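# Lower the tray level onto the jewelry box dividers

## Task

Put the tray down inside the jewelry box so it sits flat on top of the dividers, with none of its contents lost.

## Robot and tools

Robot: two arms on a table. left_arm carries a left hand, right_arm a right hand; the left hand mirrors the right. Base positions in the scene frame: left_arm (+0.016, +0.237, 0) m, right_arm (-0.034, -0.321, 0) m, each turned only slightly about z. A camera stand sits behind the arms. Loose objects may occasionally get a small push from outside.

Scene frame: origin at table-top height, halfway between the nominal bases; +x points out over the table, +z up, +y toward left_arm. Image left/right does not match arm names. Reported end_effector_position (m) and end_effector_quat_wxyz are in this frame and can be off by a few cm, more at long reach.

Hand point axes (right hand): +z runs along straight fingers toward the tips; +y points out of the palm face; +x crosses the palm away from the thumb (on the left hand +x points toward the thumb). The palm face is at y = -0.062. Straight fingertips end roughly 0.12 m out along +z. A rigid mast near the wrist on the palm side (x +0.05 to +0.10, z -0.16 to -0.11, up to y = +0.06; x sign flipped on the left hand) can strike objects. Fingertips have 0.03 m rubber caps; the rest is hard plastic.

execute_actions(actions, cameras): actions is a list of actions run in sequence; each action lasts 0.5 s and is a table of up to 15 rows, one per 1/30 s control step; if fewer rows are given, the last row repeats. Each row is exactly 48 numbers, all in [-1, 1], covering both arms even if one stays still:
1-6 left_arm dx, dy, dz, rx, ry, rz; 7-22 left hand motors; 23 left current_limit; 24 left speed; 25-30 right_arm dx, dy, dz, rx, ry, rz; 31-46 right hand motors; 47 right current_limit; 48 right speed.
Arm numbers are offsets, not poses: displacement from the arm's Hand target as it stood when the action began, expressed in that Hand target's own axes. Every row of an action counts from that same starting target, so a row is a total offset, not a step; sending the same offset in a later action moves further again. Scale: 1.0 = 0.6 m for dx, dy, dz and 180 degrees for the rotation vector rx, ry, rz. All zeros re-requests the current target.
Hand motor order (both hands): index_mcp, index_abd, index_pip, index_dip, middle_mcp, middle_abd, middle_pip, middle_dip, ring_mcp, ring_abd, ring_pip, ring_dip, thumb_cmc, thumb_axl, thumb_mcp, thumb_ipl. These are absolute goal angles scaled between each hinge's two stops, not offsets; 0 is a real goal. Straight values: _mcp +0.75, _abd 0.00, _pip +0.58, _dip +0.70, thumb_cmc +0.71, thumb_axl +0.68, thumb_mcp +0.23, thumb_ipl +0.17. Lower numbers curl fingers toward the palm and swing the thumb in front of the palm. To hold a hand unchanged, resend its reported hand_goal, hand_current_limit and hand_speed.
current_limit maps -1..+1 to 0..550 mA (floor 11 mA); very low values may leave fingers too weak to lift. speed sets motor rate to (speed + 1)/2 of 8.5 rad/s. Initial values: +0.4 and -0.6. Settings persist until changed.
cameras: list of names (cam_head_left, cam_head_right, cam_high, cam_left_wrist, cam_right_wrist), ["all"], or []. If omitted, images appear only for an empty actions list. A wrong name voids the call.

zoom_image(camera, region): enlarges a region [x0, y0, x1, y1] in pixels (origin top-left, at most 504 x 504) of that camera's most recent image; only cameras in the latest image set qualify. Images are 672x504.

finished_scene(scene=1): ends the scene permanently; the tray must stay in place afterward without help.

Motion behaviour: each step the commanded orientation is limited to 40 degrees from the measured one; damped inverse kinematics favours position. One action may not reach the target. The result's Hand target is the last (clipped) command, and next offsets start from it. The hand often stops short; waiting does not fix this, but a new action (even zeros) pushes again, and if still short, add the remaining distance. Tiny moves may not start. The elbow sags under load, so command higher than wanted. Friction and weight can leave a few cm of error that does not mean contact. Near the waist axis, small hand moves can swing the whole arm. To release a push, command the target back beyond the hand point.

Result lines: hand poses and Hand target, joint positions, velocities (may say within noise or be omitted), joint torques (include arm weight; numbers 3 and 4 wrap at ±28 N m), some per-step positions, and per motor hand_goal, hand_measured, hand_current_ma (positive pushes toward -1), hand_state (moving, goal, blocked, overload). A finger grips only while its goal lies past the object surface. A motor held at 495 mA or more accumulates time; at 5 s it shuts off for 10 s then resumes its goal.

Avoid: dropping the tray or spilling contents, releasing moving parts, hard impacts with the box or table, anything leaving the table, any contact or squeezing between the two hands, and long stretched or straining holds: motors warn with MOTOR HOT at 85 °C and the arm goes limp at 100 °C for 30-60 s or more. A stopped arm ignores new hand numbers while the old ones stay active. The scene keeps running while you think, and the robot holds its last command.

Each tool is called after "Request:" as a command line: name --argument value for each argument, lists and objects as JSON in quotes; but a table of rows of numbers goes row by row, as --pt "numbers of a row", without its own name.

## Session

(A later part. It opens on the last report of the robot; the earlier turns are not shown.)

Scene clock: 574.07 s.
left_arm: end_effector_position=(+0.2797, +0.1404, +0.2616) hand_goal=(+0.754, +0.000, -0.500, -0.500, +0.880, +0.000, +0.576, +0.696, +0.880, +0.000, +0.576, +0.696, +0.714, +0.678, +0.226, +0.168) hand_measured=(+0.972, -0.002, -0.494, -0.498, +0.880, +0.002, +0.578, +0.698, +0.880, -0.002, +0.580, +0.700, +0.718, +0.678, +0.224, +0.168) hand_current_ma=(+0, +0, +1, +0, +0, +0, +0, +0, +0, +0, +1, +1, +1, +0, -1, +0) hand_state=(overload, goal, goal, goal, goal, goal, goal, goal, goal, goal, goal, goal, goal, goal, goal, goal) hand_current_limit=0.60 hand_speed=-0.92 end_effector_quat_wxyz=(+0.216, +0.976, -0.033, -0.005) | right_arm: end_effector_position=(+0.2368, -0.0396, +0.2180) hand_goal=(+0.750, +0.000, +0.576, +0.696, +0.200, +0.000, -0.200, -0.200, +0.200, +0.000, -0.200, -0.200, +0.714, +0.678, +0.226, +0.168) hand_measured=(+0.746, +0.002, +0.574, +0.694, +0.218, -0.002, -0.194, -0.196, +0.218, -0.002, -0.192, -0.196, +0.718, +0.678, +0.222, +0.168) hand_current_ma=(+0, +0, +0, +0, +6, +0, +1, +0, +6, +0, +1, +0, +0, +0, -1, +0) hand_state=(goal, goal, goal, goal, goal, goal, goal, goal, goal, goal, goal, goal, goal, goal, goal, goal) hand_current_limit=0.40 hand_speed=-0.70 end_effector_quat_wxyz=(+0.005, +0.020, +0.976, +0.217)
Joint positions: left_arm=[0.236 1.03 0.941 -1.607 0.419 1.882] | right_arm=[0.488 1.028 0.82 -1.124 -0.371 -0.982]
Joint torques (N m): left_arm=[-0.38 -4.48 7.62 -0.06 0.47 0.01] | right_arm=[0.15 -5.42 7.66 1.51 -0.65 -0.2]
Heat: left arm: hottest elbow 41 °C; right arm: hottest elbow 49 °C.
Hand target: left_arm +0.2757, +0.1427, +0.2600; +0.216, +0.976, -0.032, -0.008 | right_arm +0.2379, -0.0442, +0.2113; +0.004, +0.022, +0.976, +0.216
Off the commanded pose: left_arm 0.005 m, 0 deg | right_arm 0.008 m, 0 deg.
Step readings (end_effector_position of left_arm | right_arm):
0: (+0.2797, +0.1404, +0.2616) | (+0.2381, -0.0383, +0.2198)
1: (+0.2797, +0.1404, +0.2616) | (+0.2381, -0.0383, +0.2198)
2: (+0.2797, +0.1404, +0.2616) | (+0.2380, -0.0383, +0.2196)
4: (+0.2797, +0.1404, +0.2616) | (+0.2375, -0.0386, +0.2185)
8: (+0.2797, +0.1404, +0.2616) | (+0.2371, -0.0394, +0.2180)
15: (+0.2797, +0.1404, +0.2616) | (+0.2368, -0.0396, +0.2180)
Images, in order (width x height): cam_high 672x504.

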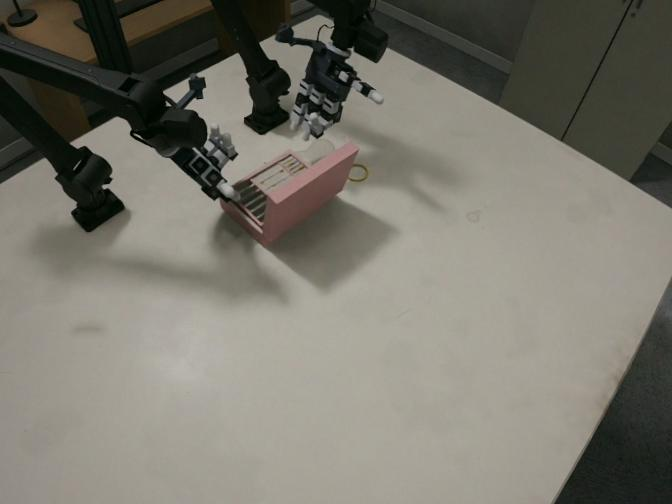

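Request:
execute_actions --actions '[[[0,0,0,0,0,0,0.754,0,-0.5,-0.5,0.88,0,0.576,0.696,0.88,0,0.576,0.696,0.714,0.678,0.226,0.168,0.6,-0.92,0,-0.002,0.004,0,0,0,0.75,0,0.576,0.696,0.2,0,-0.2,-0.2,0.2,0,-0.2,-0.2,0.714,0.678,0.226,0.168,0.4,-0.7],[0,0,0,0,0,0,0.754,0,-0.5,-0.5,0.88,0,0.576,0.696,0.88,0,0.576,0.696,0.714,0.678,0.226,0.168,0.6,-0.92,0,-0.0035,0.0076,0,0,0,0.75,0,0.576,0.696,0.2,0,-0.2,-0.2,0.2,0,-0.2,-0.2,0.714,0.678,0.226,0.168,0.4,-0.7]]]' --cameras '["cam_high", "cam_head_right", "cam_head_left"]'

Request:
zoom_image --camera "cam_high" --region '[200, 150, 280, 210]'

Request:
zoom_image --camera "cam_head_right" --region '[225, 265, 345, 360]'

Scene clock: 577.00 s.
left_arm: end_effector_position=(+0.2797, +0.1404, +0.2616) hand_goal=(+0.754, +0.000, -0.500, -0.500, +0.880, +0.000, +0.576, +0.696, +0.880, +0.000, +0.576, +0.696, +0.714, +0.678, +0.226, +0.168) hand_measured=(+0.972, -0.002, -0.494, -0.498, +0.880, +0.002, +0.578, +0.698, +0.880, -0.002, +0.580, +0.700, +0.718, +0.678, +0.224, +0.168) hand_current_ma=(+0, +0, +1, +0, +0, +0, +0, +0, +0, +0, +1, +1, +1, +0, -1, +0) hand_state=(overload, goal, goal, goal, goal, goal, goal, goal, goal, goal, goal, goal, goal, goal, goal, goal) hand_current_limit=0.60 hand_speed=-0.92 end_effector_quat_wxyz=(+0.216, +0.976, -0.033, -0.005) | right_arm: end_effector_position=(+0.2373, -0.0399, +0.2175) hand_goal=(+0.750, +0.000, +0.576, +0.696, +0.200, +0.000, -0.200, -0.200, +0.200, +0.000, -0.200, -0.200, +0.714, +0.678, +0.226, +0.168) hand_measured=(+0.746, -0.010, +0.574, +0.694, +0.218, -0.002, -0.194, -0.196, +0.218, -0.002, -0.192, -0.196, +0.718, +0.678, +0.222, +0.168) hand_current_ma=(+0, -1, +0, +0, +6, +0, +1, +0, +6, +0, +1, +0, +0, +0, -1, +0) hand_state=(goal, goal, goal, goal, goal, goal, goal, goal, goal, goal, goal, goal, goal, goal, goal, goal) hand_current_limit=0.40 hand_speed=-0.70 end_effector_quat_wxyz=(+0.009, +0.020, +0.975, +0.219)
Joint positions: left_arm=[0.236 1.03 0.941 -1.607 0.419 1.882] | right_arm=[0.487 1.024 0.814 -1.113 -0.371 -0.982]
Joint torques (N m): left_arm=[-0.62 -4.89 7.8 -0.08 0.49 -0.04] | right_arm=[0.26 -4.84 7.35 1.69 -0.64 -0.2]
Heat: left arm: hottest elbow 41 °C; right arm: hottest elbow 49 °C.
Hand target: left_arm +0.2757, +0.1427, +0.2600; +0.216, +0.976, -0.032, -0.008 | right_arm +0.2380, -0.0443, +0.2062; +0.005, +0.022, +0.976, +0.216
Off the commanded pose: left_arm 0.005 m, 0 deg | right_arm 0.012 m, 1 deg.
Step readings (end_effector_position of left_arm | right_arm):
0: (+0.2797, +0.1404, +0.2616) | (+0.2369, -0.0395, +0.2181)
1: (+0.2797, +0.1404, +0.2616) | (+0.2369, -0.0395, +0.2181)
2: (+0.2797, +0.1404, +0.2616) | (+0.2368, -0.0395, +0.2179)
4: (+0.2797, +0.1404, +0.2616) | (+0.2370, -0.0396, +0.2175)
8: (+0.2797, +0.1404, +0.2616) | (+0.2371, -0.0400, +0.2175)
15: (+0.2797, +0.1404, +0.2616) | (+0.2372, -0.0400, +0.2174)
Images, in order (width x height): cam_head_left 672x504, cam_head_right 672x504, cam_high 672x504.

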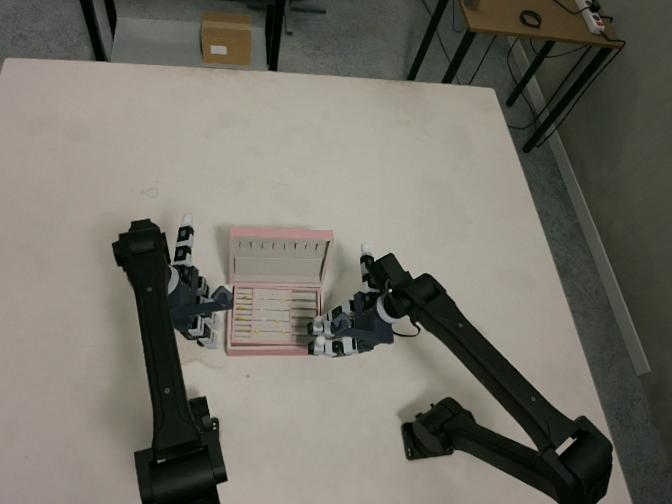

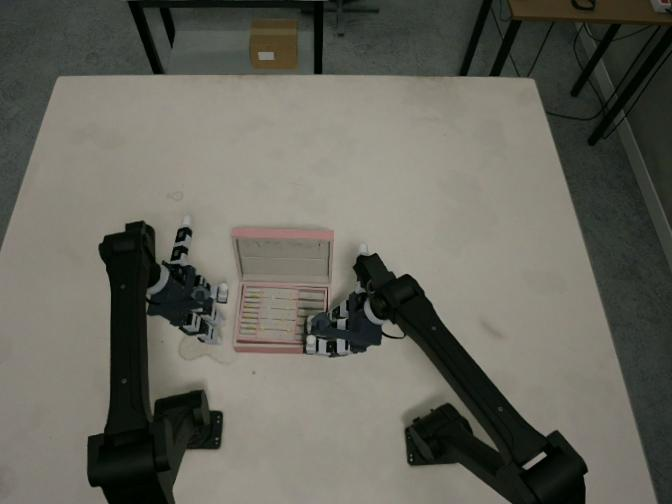

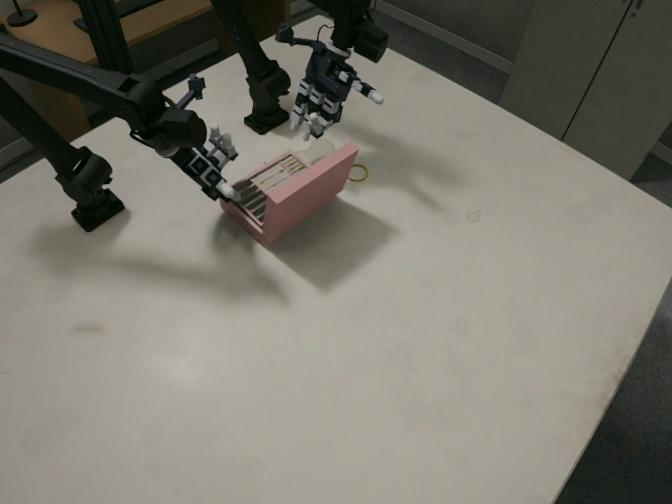

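Scaled by 6.300 from the camera's 672x504 image, which has a finer 960x720 frame.

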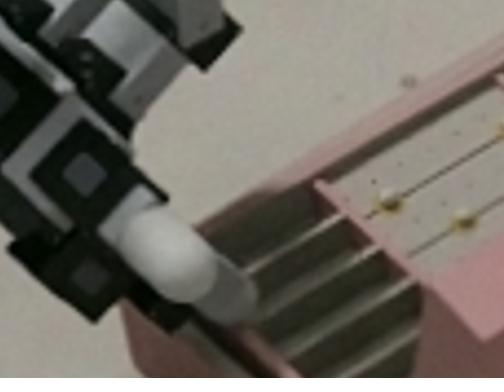

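Scaled by 4.200 from the camera's 672x504 image, which has a finer 960x720 frame.

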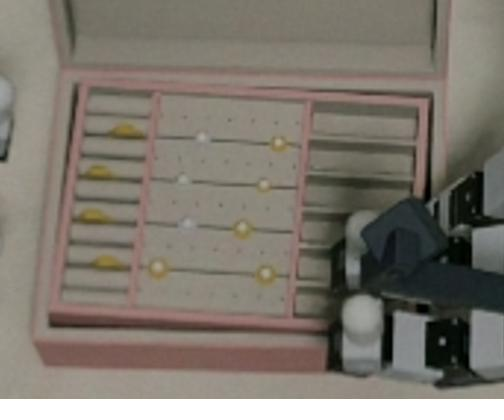

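Request:
execute_actions --actions '[[[0,0,0,0,0,0,0.754,0,-0.5,-0.5,0.88,0,0.576,0.696,0.88,0,0.576,0.696,0.714,0.678,0.226,0.168,0.6,-0.92,0,-0.002,0.004,0,0,0,0.75,0,0.576,0.696,0.2,0,-0.2,-0.2,0.2,0,-0.2,-0.2,0.714,0.678,0.226,0.168,0.4,-0.7],[0,0,0,0,0,0,0.754,0,-0.5,-0.5,0.88,0,0.576,0.696,0.88,0,0.576,0.696,0.714,0.678,0.226,0.168,0.6,-0.92,0,-0.0045,0.0096,0,0,0,0.75,0,0.576,0.696,0.2,0,-0.2,-0.2,0.2,0,-0.2,-0.2,0.714,0.678,0.226,0.168,0.4,-0.7],[0,0,0,0,0,0,0.754,0,-0.5,-0.5,0.88,0,0.576,0.696,0.88,0,0.576,0.696,0.714,0.678,0.226,0.168,0.6,-0.92,0,-0.007,0.0151,0,0,0,0.75,0,0.576,0.696,0.2,0,-0.2,-0.2,0.2,0,-0.2,-0.2,0.714,0.678,0.226,0.168,0.4,-0.7]]]' --cameras '["cam_high", "cam_head_left"]'

Request:
zoom_image --camera "cam_high" --region '[200, 150, 280, 210]'

Request:
zoom_image --camera "cam_head_left" --region '[215, 265, 335, 360]'

Scene clock: 579.27 s.
left_arm: end_effector_position=(+0.2797, +0.1404, +0.2616) hand_goal=(+0.754, +0.000, -0.500, -0.500, +0.880, +0.000, +0.576, +0.696, +0.880, +0.000, +0.576, +0.696, +0.714, +0.678, +0.226, +0.168) hand_measured=(+0.972, -0.002, -0.494, -0.498, +0.880, +0.002, +0.578, +0.698, +0.880, -0.002, +0.580, +0.700, +0.718, +0.678, +0.224, +0.168) hand_current_ma=(+0, +0, +1, +0, +0, +0, +0, +0, +0, +0, +1, +1, +1, +0, -1, +0) hand_state=(overload, goal, goal, goal, goal, goal, goal, goal, goal, goal, goal, goal, goal, goal, goal, goal) hand_current_limit=0.60 hand_speed=-0.92 end_effector_quat_wxyz=(+0.216, +0.976, -0.033, -0.005) | right_arm: end_effector_position=(+0.2379, -0.0402, +0.2169) hand_goal=(+0.750, +0.000, +0.576, +0.696, +0.200, +0.000, -0.200, -0.200, +0.200, +0.000, -0.200, -0.200, +0.714, +0.678, +0.226, +0.168) hand_measured=(+0.750, -0.036, +0.578, +0.698, +0.218, -0.002, -0.194, -0.196, +0.218, -0.002, -0.192, -0.196, +0.718, +0.678, +0.222, +0.168) hand_current_ma=(+0, -16, +0, +0, +6, +0, +1, +0, +6, +0, +1, +0, +0, +0, -1, +0) hand_state=(goal, blocked, goal, goal, goal, goal, goal, goal, goal, goal, goal, goal, goal, goal, goal, goal) hand_current_limit=0.40 hand_speed=-0.70 end_effector_quat_wxyz=(+0.016, +0.019, +0.974, +0.225)
Joint positions: left_arm=[0.236 1.03 0.941 -1.607 0.419 1.882] | right_arm=[0.485 1.017 0.801 -1.09 -0.373 -0.982]
Joint torques (N m): left_arm=[-0.67 -4.6 7.77 -0.09 0.49 -0.02] | right_arm=[0.44 -3.78 6.71 1.96 -0.55 -0.19]
Heat: left arm: hottest elbow 41 °C; right arm: hottest elbow 48 °C.
Hand target: left_arm +0.2757, +0.1427, +0.2600; +0.216, +0.976, -0.032, -0.008 | right_arm +0.2379, -0.0443, +0.1963; +0.004, +0.023, +0.976, +0.216
Off the commanded pose: left_arm 0.005 m, 0 deg | right_arm 0.021 m, 2 deg.
Step readings (end_effector_position of left_arm | right_arm):
0: (+0.2797, +0.1404, +0.2616) | (+0.2373, -0.0399, +0.2175)
1: (+0.2797, +0.1404, +0.2616) | (+0.2373, -0.0399, +0.2175)
2: (+0.2797, +0.1404, +0.2616) | (+0.2372, -0.0399, +0.2174)
4: (+0.2797, +0.1404, +0.2616) | (+0.2374, -0.0399, +0.2169)
8: (+0.2797, +0.1404, +0.2616) | (+0.2377, -0.0403, +0.2167)
15: (+0.2797, +0.1404, +0.2616) | (+0.2379, -0.0403, +0.2168)
Images, in order (width x height): cam_head_left 672x504, cam_high 672x504.

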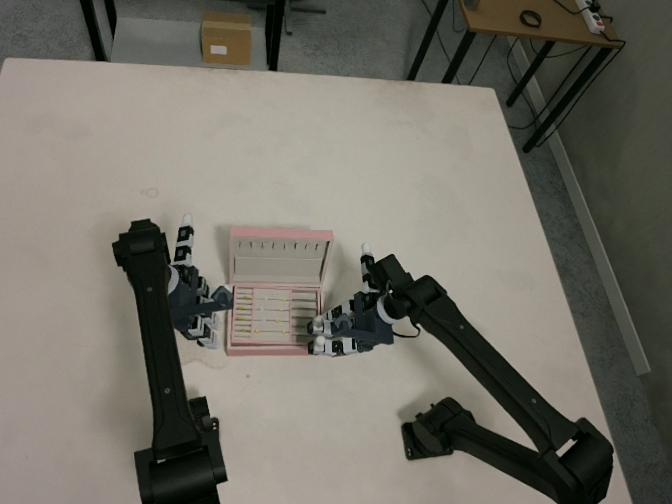

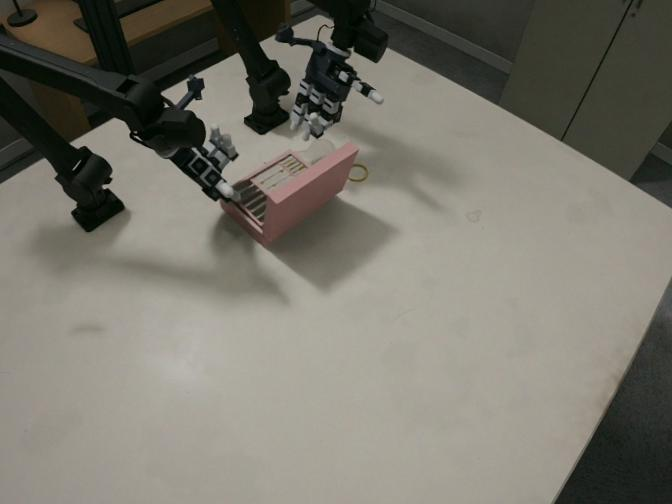

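Scaled by 6.300 from the camera's 672x504 image, which has a finer 960x720 frame.

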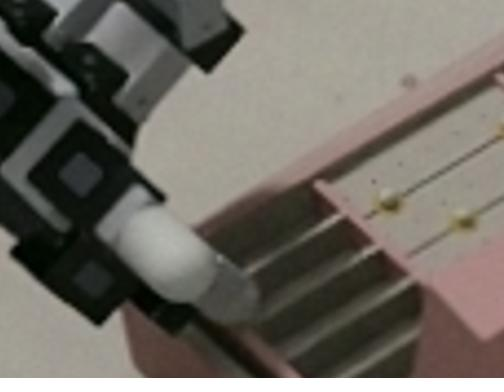

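Scaled by 4.200 from the camera's 672x504 image, which has a finer 960x720 frame.

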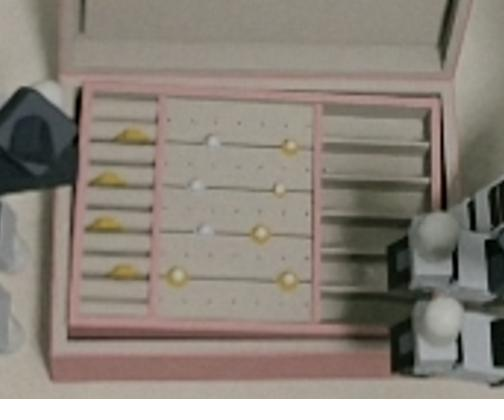

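Request:
execute_actions --actions '[[[0,0,0,0,0,0,0.754,0,-0.5,-0.5,0.88,0,0.576,0.696,0.88,0,0.576,0.696,0.714,0.678,0.226,0.168,0.6,-0.92,0,0.006,-0.013,0,0,0,0.75,0,0.576,0.696,0.2,0,-0.2,-0.2,0.2,0,-0.2,-0.2,0.714,0.678,0.226,0.168,0.4,-0.7],[0,0,0,0,0,0,0.754,0,-0.5,-0.5,0.88,0,0.576,0.696,0.88,0,0.576,0.696,0.714,0.678,0.226,0.168,0.6,-0.92,0,0.012,-0.026,0,0,0,0.75,0,0.576,0.696,0.2,0,-0.2,-0.2,0.2,0,-0.2,-0.2,0.714,0.678,0.226,0.168,0.4,-0.7],[0,0,0,0,0,0,0.754,0,-0.5,-0.5,0.88,0,0.576,0.696,0.88,0,0.576,0.696,0.714,0.678,0.226,0.168,0.6,-0.92,0,0.018,-0.039,0,0,0,0.75,0,0.576,0.696,0.2,0,-0.2,-0.2,0.2,0,-0.2,-0.2,0.714,0.678,0.226,0.168,0.4,-0.7],[0,0,0,0,0,0,0.754,0,-0.5,-0.5,0.88,0,0.576,0.696,0.88,0,0.576,0.696,0.714,0.678,0.226,0.168,0.6,-0.92,0,0.024,-0.052,0,0,0,0.75,0,0.576,0.696,0.2,0,-0.2,-0.2,0.2,0,-0.2,-0.2,0.714,0.678,0.226,0.168,0.4,-0.7],[0,0,0,0,0,0,0.754,0,-0.5,-0.5,0.88,0,0.576,0.696,0.88,0,0.576,0.696,0.714,0.678,0.226,0.168,0.6,-0.92,0,0.03,-0.065,0,0,0,0.75,0,0.576,0.696,0.2,0,-0.2,-0.2,0.2,0,-0.2,-0.2,0.714,0.678,0.226,0.168,0.4,-0.7],[0,0,0,0,0,0,0.754,0,-0.5,-0.5,0.88,0,0.576,0.696,0.88,0,0.576,0.696,0.714,0.678,0.226,0.168,0.6,-0.92,0,0.036,-0.078,0,0,0,0.75,0,0.576,0.696,0.2,0,-0.2,-0.2,0.2,0,-0.2,-0.2,0.714,0.678,0.226,0.168,0.4,-0.7],[0,0,0,0,0,0,0.754,0,-0.5,-0.5,0.88,0,0.576,0.696,0.88,0,0.576,0.696,0.714,0.678,0.226,0.168,0.6,-0.92,0,0.0423,-0.0906,0,0,0,0.75,0,0.576,0.696,0.2,0,-0.2,-0.2,0.2,0,-0.2,-0.2,0.714,0.678,0.226,0.168,0.4,-0.7]]]'

Scene clock: 583.60 s.
left_arm: end_effector_position=(+0.2797, +0.1404, +0.2616) hand_goal=(+0.754, +0.000, -0.500, -0.500, +0.880, +0.000, +0.576, +0.696, +0.880, +0.000, +0.576, +0.696, +0.714, +0.678, +0.226, +0.168) hand_measured=(+0.972, -0.002, -0.494, -0.498, +0.880, +0.002, +0.578, +0.698, +0.880, -0.002, +0.580, +0.700, +0.718, +0.678, +0.224, +0.168) hand_current_ma=(+0, +0, +1, +0, +0, +0, +0, +0, +0, +0, +1, +1, +1, +0, -1, +0) hand_state=(overload, goal, goal, goal, goal, goal, goal, goal, goal, goal, goal, goal, goal, goal, goal, goal) hand_current_limit=0.60 hand_speed=-0.92 end_effector_quat_wxyz=(+0.216, +0.976, -0.033, -0.005) | right_arm: end_effector_position=(+0.2278, -0.0457, +0.2323) hand_goal=(+0.750, +0.000, +0.576, +0.696, +0.200, +0.000, -0.200, -0.200, +0.200, +0.000, -0.200, -0.200, +0.714, +0.678, +0.226, +0.168) hand_measured=(+0.750, +0.004, +0.574, +0.694, +0.218, -0.002, -0.194, -0.196, +0.218, -0.002, -0.192, -0.196, +0.718, +0.678, +0.222, +0.168) hand_current_ma=(+0, +0, +0, +0, +6, +0, +1, +0, +6, +0, +1, +0, +0, +0, -1, +0) hand_state=(goal, goal, goal, goal, goal, goal, goal, goal, goal, goal, goal, goal, goal, goal, goal, goal) hand_current_limit=0.40 hand_speed=-0.70 end_effector_quat_wxyz=(-0.015, +0.026, +0.978, +0.207)
Joint positions: left_arm=[0.236 1.03 0.941 -1.607 0.419 1.882] | right_arm=[0.485 1.012 0.861 -1.228 -0.373 -0.982]
Joint torques (N m): left_arm=[-1.26 -4.25 7.73 -0.16 0.48 -0.01] | right_arm=[0.5 -5.71 11.99 0.5 -0.53 -0.19]
Heat: left arm: hottest elbow 41 °C; right arm: hottest elbow 48 °C.
Hand target: left_arm +0.2757, +0.1427, +0.2600; +0.216, +0.976, -0.032, -0.008 | right_arm +0.2380, -0.0442, +0.2563; +0.005, +0.023, +0.976, +0.216
Off the commanded pose: left_arm 0.005 m, 0 deg | right_arm 0.026 m, 3 deg.
Step readings (end_effector_position of left_arm | right_arm):
0: (+0.2797, +0.1404, +0.2616) | (+0.2379, -0.0402, +0.2169)
1: (+0.2797, +0.1404, +0.2616) | (+0.2379, -0.0402, +0.2169)
2: (+0.2797, +0.1404, +0.2616) | (+0.2379, -0.0402, +0.2169)
4: (+0.2797, +0.1404, +0.2616) | (+0.2374, -0.0405, +0.2172)
8: (+0.2797, +0.1404, +0.2616) | (+0.2323, -0.0433, +0.2188)
15: (+0.2797, +0.1404, +0.2616) | (+0.2275, -0.0459, +0.2281)

Request:
execute_actions --actions '[[[0,0,0,0,0,0,0.754,0,-0.5,-0.5,0.88,0,0.576,0.696,0.88,0,0.576,0.696,0.714,0.678,0.226,0.168,0.6,-0.92,0.002,-0.004,-0.02,0,0,0,0.75,0,0.576,0.696,0.2,0,-0.2,-0.2,0.2,0,-0.2,-0.2,0.714,0.678,0.226,0.168,0.4,-0.7],[0,0,0,0,0,0,0.754,0,-0.5,-0.5,0.88,0,0.576,0.696,0.88,0,0.576,0.696,0.714,0.678,0.226,0.168,0.6,-0.92,0.005,-0.012,-0.035,0,0,0,0.75,0,0.576,0.696,0.2,0,-0.2,-0.2,0.2,0,-0.2,-0.2,0.714,0.678,0.226,0.168,0.4,-0.7],[0,0,0,0,0,0,0.754,0,-0.5,-0.5,0.88,0,0.576,0.696,0.88,0,0.576,0.696,0.714,0.678,0.226,0.168,0.6,-0.92,0.008,-0.022,-0.05,0,0,0,0.75,0,0.576,0.696,0.2,0,-0.2,-0.2,0.2,0,-0.2,-0.2,0.714,0.678,0.226,0.168,0.4,-0.7],[0,0,0,0,0,0,0.754,0,-0.5,-0.5,0.88,0,0.576,0.696,0.88,0,0.576,0.696,0.714,0.678,0.226,0.168,0.6,-0.92,0.012,-0.034,-0.066,0,0,0,0.75,0,0.576,0.696,0.2,0,-0.2,-0.2,0.2,0,-0.2,-0.2,0.714,0.678,0.226,0.168,0.4,-0.7],[0,0,0,0,0,0,0.754,0,-0.5,-0.5,0.88,0,0.576,0.696,0.88,0,0.576,0.696,0.714,0.678,0.226,0.168,0.6,-0.92,0.016,-0.048,-0.082,0,0,0,0.75,0,0.576,0.696,0.2,0,-0.2,-0.2,0.2,0,-0.2,-0.2,0.714,0.678,0.226,0.168,0.4,-0.7],[0,0,0,0,0,0,0.754,0,-0.5,-0.5,0.88,0,0.576,0.696,0.88,0,0.576,0.696,0.714,0.678,0.226,0.168,0.6,-0.92,0.02,-0.062,-0.1,0,0,0,0.75,0,0.576,0.696,0.2,0,-0.2,-0.2,0.2,0,-0.2,-0.2,0.714,0.678,0.226,0.168,0.4,-0.7],[0,0,0,0,0,0,0.754,0,-0.5,-0.5,0.88,0,0.576,0.696,0.88,0,0.576,0.696,0.714,0.678,0.226,0.168,0.6,-0.92,0.024,-0.075,-0.117,0,0,0,0.75,0,0.576,0.696,0.2,0,-0.2,-0.2,0.2,0,-0.2,-0.2,0.714,0.678,0.226,0.168,0.4,-0.7],[0,0,0,0,0,0,0.754,0,-0.5,-0.5,0.88,0,0.576,0.696,0.88,0,0.576,0.696,0.714,0.678,0.226,0.168,0.6,-0.92,0.0273,-0.087,-0.1325,0,0,0,0.75,0,0.576,0.696,0.2,0,-0.2,-0.2,0.2,0,-0.2,-0.2,0.714,0.678,0.226,0.168,0.4,-0.7]]]' --cameras '["all"]'

Request:
zoom_image --camera "cam_head_right" --region '[225, 265, 345, 360]'

Request:
zoom_image --camera "cam_head_left" --region '[215, 265, 335, 360]'

Request:
zoom_image --camera "cam_high" --region '[210, 135, 310, 210]'

Scene clock: 588.17 s.
left_arm: end_effector_position=(+0.2797, +0.1404, +0.2616) hand_goal=(+0.754, +0.000, -0.500, -0.500, +0.880, +0.000, +0.576, +0.696, +0.880, +0.000, +0.576, +0.696, +0.714, +0.678, +0.226, +0.168) hand_measured=(+0.972, -0.002, -0.494, -0.498, +0.880, +0.002, +0.578, +0.698, +0.880, -0.002, +0.580, +0.700, +0.718, +0.678, +0.224, +0.168) hand_current_ma=(+0, +0, +1, +0, +0, +0, +0, +0, +0, +0, +1, +1, +1, +0, -1, +0) hand_state=(overload, goal, goal, goal, goal, goal, goal, goal, goal, goal, goal, goal, goal, goal, goal, goal) hand_current_limit=0.60 hand_speed=-0.92 end_effector_quat_wxyz=(+0.216, +0.976, -0.033, -0.005) | right_arm: end_effector_position=(+0.2083, -0.1211, +0.2882) hand_goal=(+0.750, +0.000, +0.576, +0.696, +0.200, +0.000, -0.200, -0.200, +0.200, +0.000, -0.200, -0.200, +0.714, +0.678, +0.226, +0.168) hand_measured=(+0.752, +0.004, +0.574, +0.694, +0.216, -0.002, -0.194, -0.196, +0.216, -0.002, -0.194, -0.196, +0.718, +0.678, +0.222, +0.168) hand_current_ma=(+0, +0, +0, +0, +5, +0, +1, +0, +5, +0, +1, +0, +0, +0, -1, +0) hand_state=(goal, goal, goal, goal, goal, goal, goal, goal, goal, goal, goal, goal, goal, goal, goal, goal) hand_current_limit=0.40 hand_speed=-0.70 end_effector_quat_wxyz=(-0.005, +0.028, +0.977, +0.211)
Joint positions: left_arm=[0.236 1.03 0.941 -1.607 0.419 1.882] | right_arm=[0.228 0.875 0.929 -1.513 -0.412 -1.249]
Joint torques (N m): left_arm=[-1.2 -4.72 7.69 -0.14 0.44 -0.02] | right_arm=[-0.03 -2.67 11.82 0.29 -0.78 -0.23]
Heat: left arm: hottest elbow 41 °C; right arm: hottest elbow 50 °C.
Hand target: left_arm +0.2757, +0.1427, +0.2600; +0.216, +0.976, -0.032, -0.008 | right_arm +0.2180, -0.1243, +0.3062; +0.004, +0.022, +0.976, +0.216
Off the commanded pose: left_arm 0.005 m, 0 deg | right_arm 0.021 m, 1 deg.
Step readings (end_effector_position of left_arm | right_arm):
0: (+0.2797, +0.1404, +0.2616) | (+0.2278, -0.0457, +0.2323)
1: (+0.2797, +0.1404, +0.2616) | (+0.2277, -0.0457, +0.2322)
2: (+0.2797, +0.1404, +0.2616) | (+0.2272, -0.0460, +0.2322)
4: (+0.2797, +0.1404, +0.2616) | (+0.2249, -0.0493, +0.2335)
8: (+0.2797, +0.1404, +0.2616) | (+0.2197, -0.0700, +0.2452)
15: (+0.2797, +0.1404, +0.2616) | (+0.2152, -0.1142, +0.2821)
camera_calibration:
cam_left_wrist: T_world_to_cam=[[-0.723956, 0.649196, -0.233307, 0.133905], [0.487384, 0.720689, 0.493016, -0.416076], [0.488206, 0.243212, -0.838155, 0.173567], [0, 0, 0, 1]] pos_world=[0.214993, 0.170717, 0.381849]
cam_right_wrist: T_world_to_cam=[[0.817307, 0.538562, 0.204842, -0.129945], [0.412178, -0.794875, 0.44529, -0.354052], [0.40264, -0.279507, -0.87164, 0.260835], [0, 0, 0, 1]] pos_world=[0.147115, -0.138538, 0.411629]

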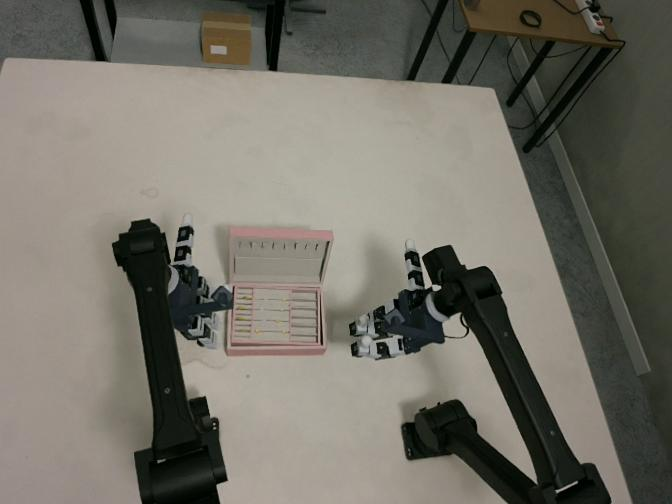

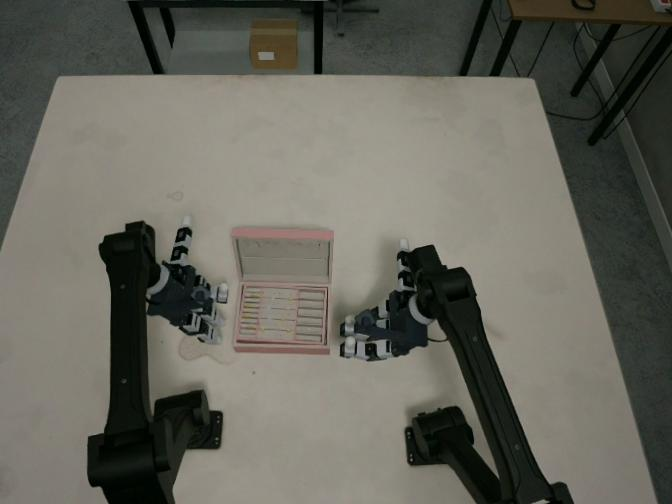

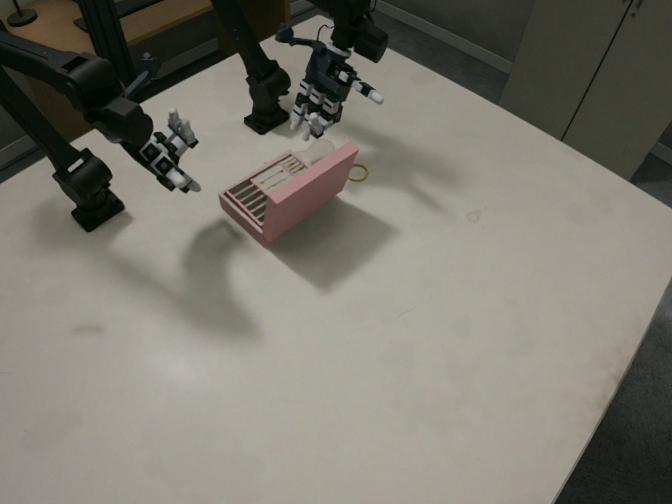

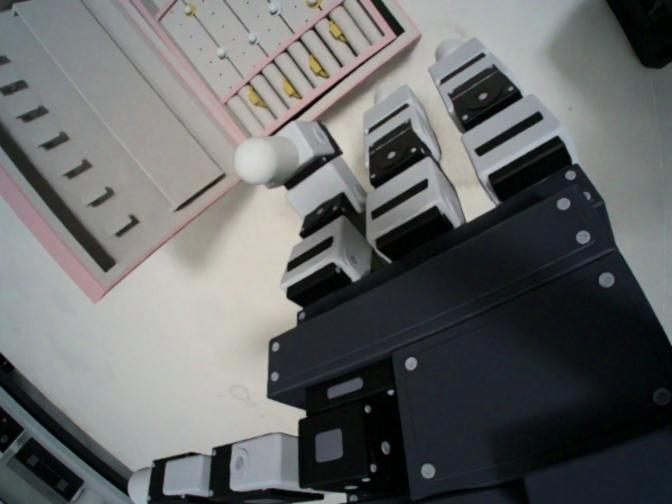

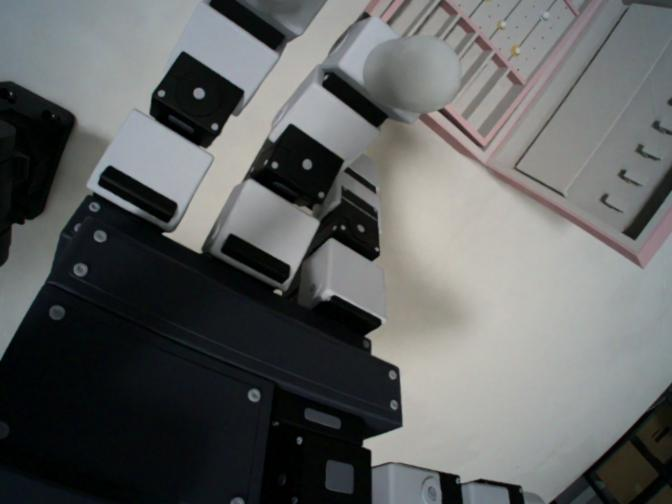

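Scaled by 4.200 from the camera's 672x504 image, which has a finer 960x720 frame.

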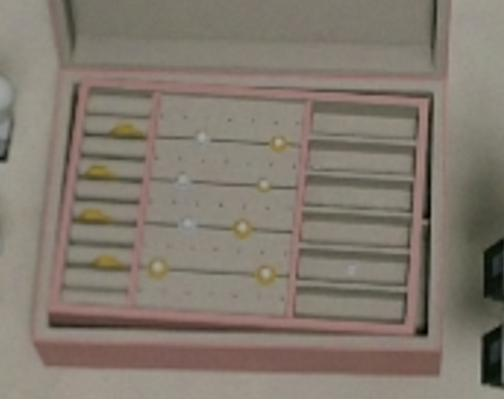

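Scaled by 4.200 from the camera's 672x504 image, which has a finer 960x720 frame.

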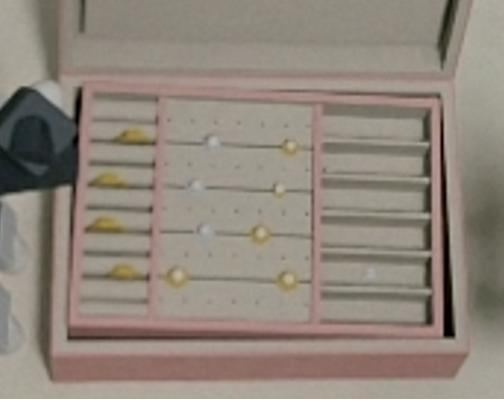

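Scaled by 5.040 from the camera's 672x504 image, which has a finer 960x720 frame.

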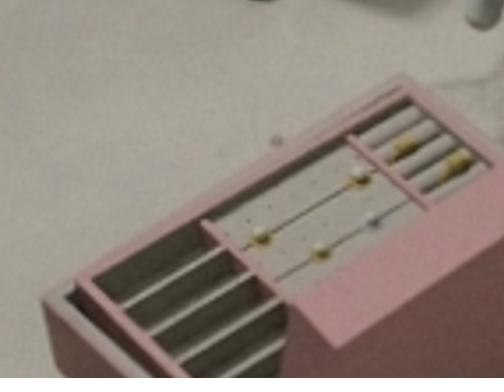

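Request:
zoom_image --camera "cam_head_right" --region '[238, 358, 268, 388]'

Request:
zoom_image --camera "cam_high" --region '[250, 150, 280, 180]'

Request:
zoom_image --camera "cam_head_right" --region '[290, 320, 340, 360]'

Request:
zoom_image --camera "cam_head_left" --region '[290, 320, 340, 360]'

Scaled by 16.800 from the camera's 672x504 image, which has a finer 960x720 frame.

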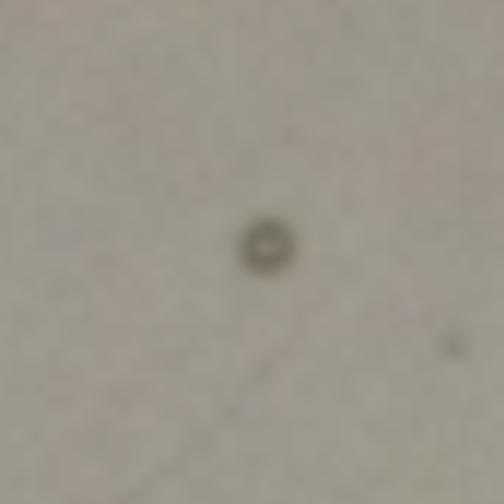

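Scaled by 16.800 from the camera's 672x504 image, which has a finer 960x720 frame.

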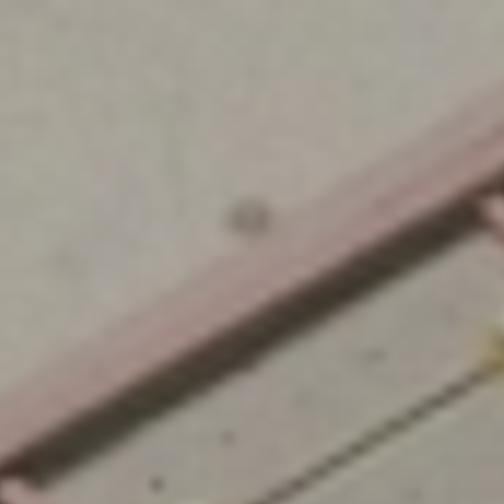

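Scaled by 10.080 from the camera's 672x504 image, which has a finer 960x720 frame.

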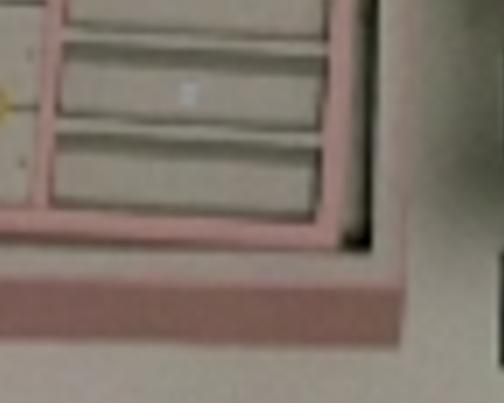

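Scaled by 10.080 from the camera's 672x504 image, which has a finer 960x720 frame.

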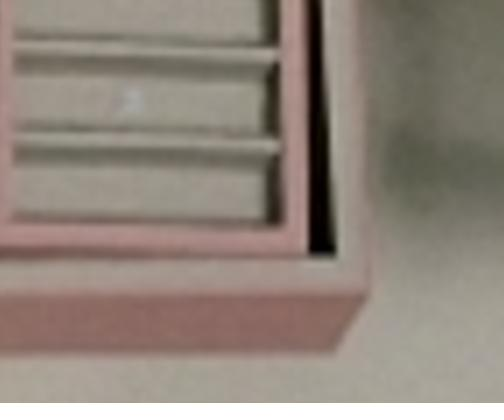

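Request:
zoom_image --camera "cam_head_right" --region '[228, 320, 268, 352]'

Request:
zoom_image --camera "cam_head_left" --region '[222, 320, 262, 352]'

Request:
zoom_image --camera "cam_high" --region '[215, 180, 275, 245]'

Scaled by 12.600 from the camera's 672x504 image, which has a finer 960x720 frame.

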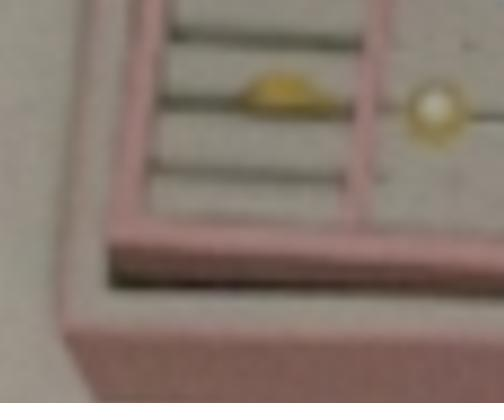

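Scaled by 12.600 from the camera's 672x504 image, which has a finer 960x720 frame.

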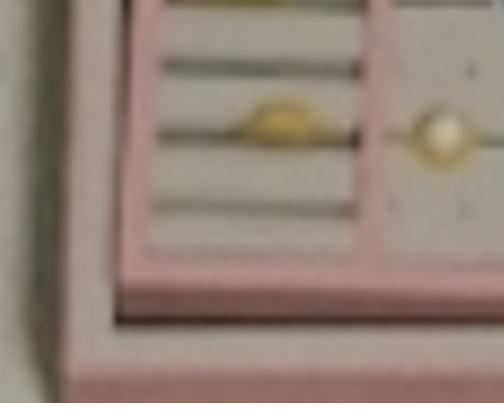

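Scaled by 7.754 from the camera's 672x504 image, which has a finer 960x720 frame.

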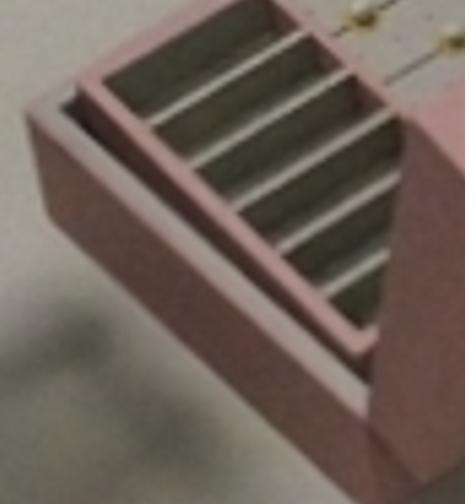

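Request:
zoom_image --camera "cam_high" --region '[216, 184, 240, 202]'

Request:
zoom_image --camera "cam_high" --region '[246, 214, 270, 232]'

Scaled by 21.000 from the camera's 672x504 image, which has a finer 960x720 frame.

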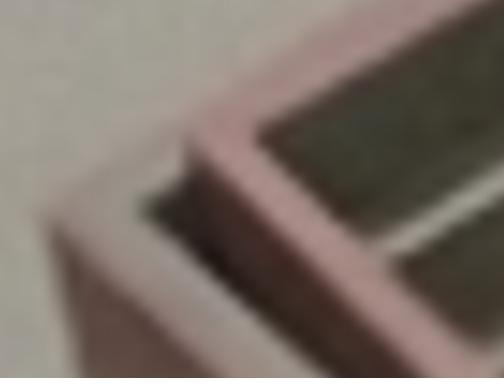

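Scaled by 21.000 from the camera's 672x504 image, which has a finer 960x720 frame.

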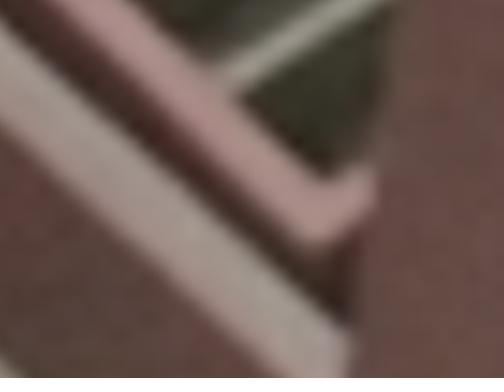

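Request:
finished_scene

The scene is finished: the task was done.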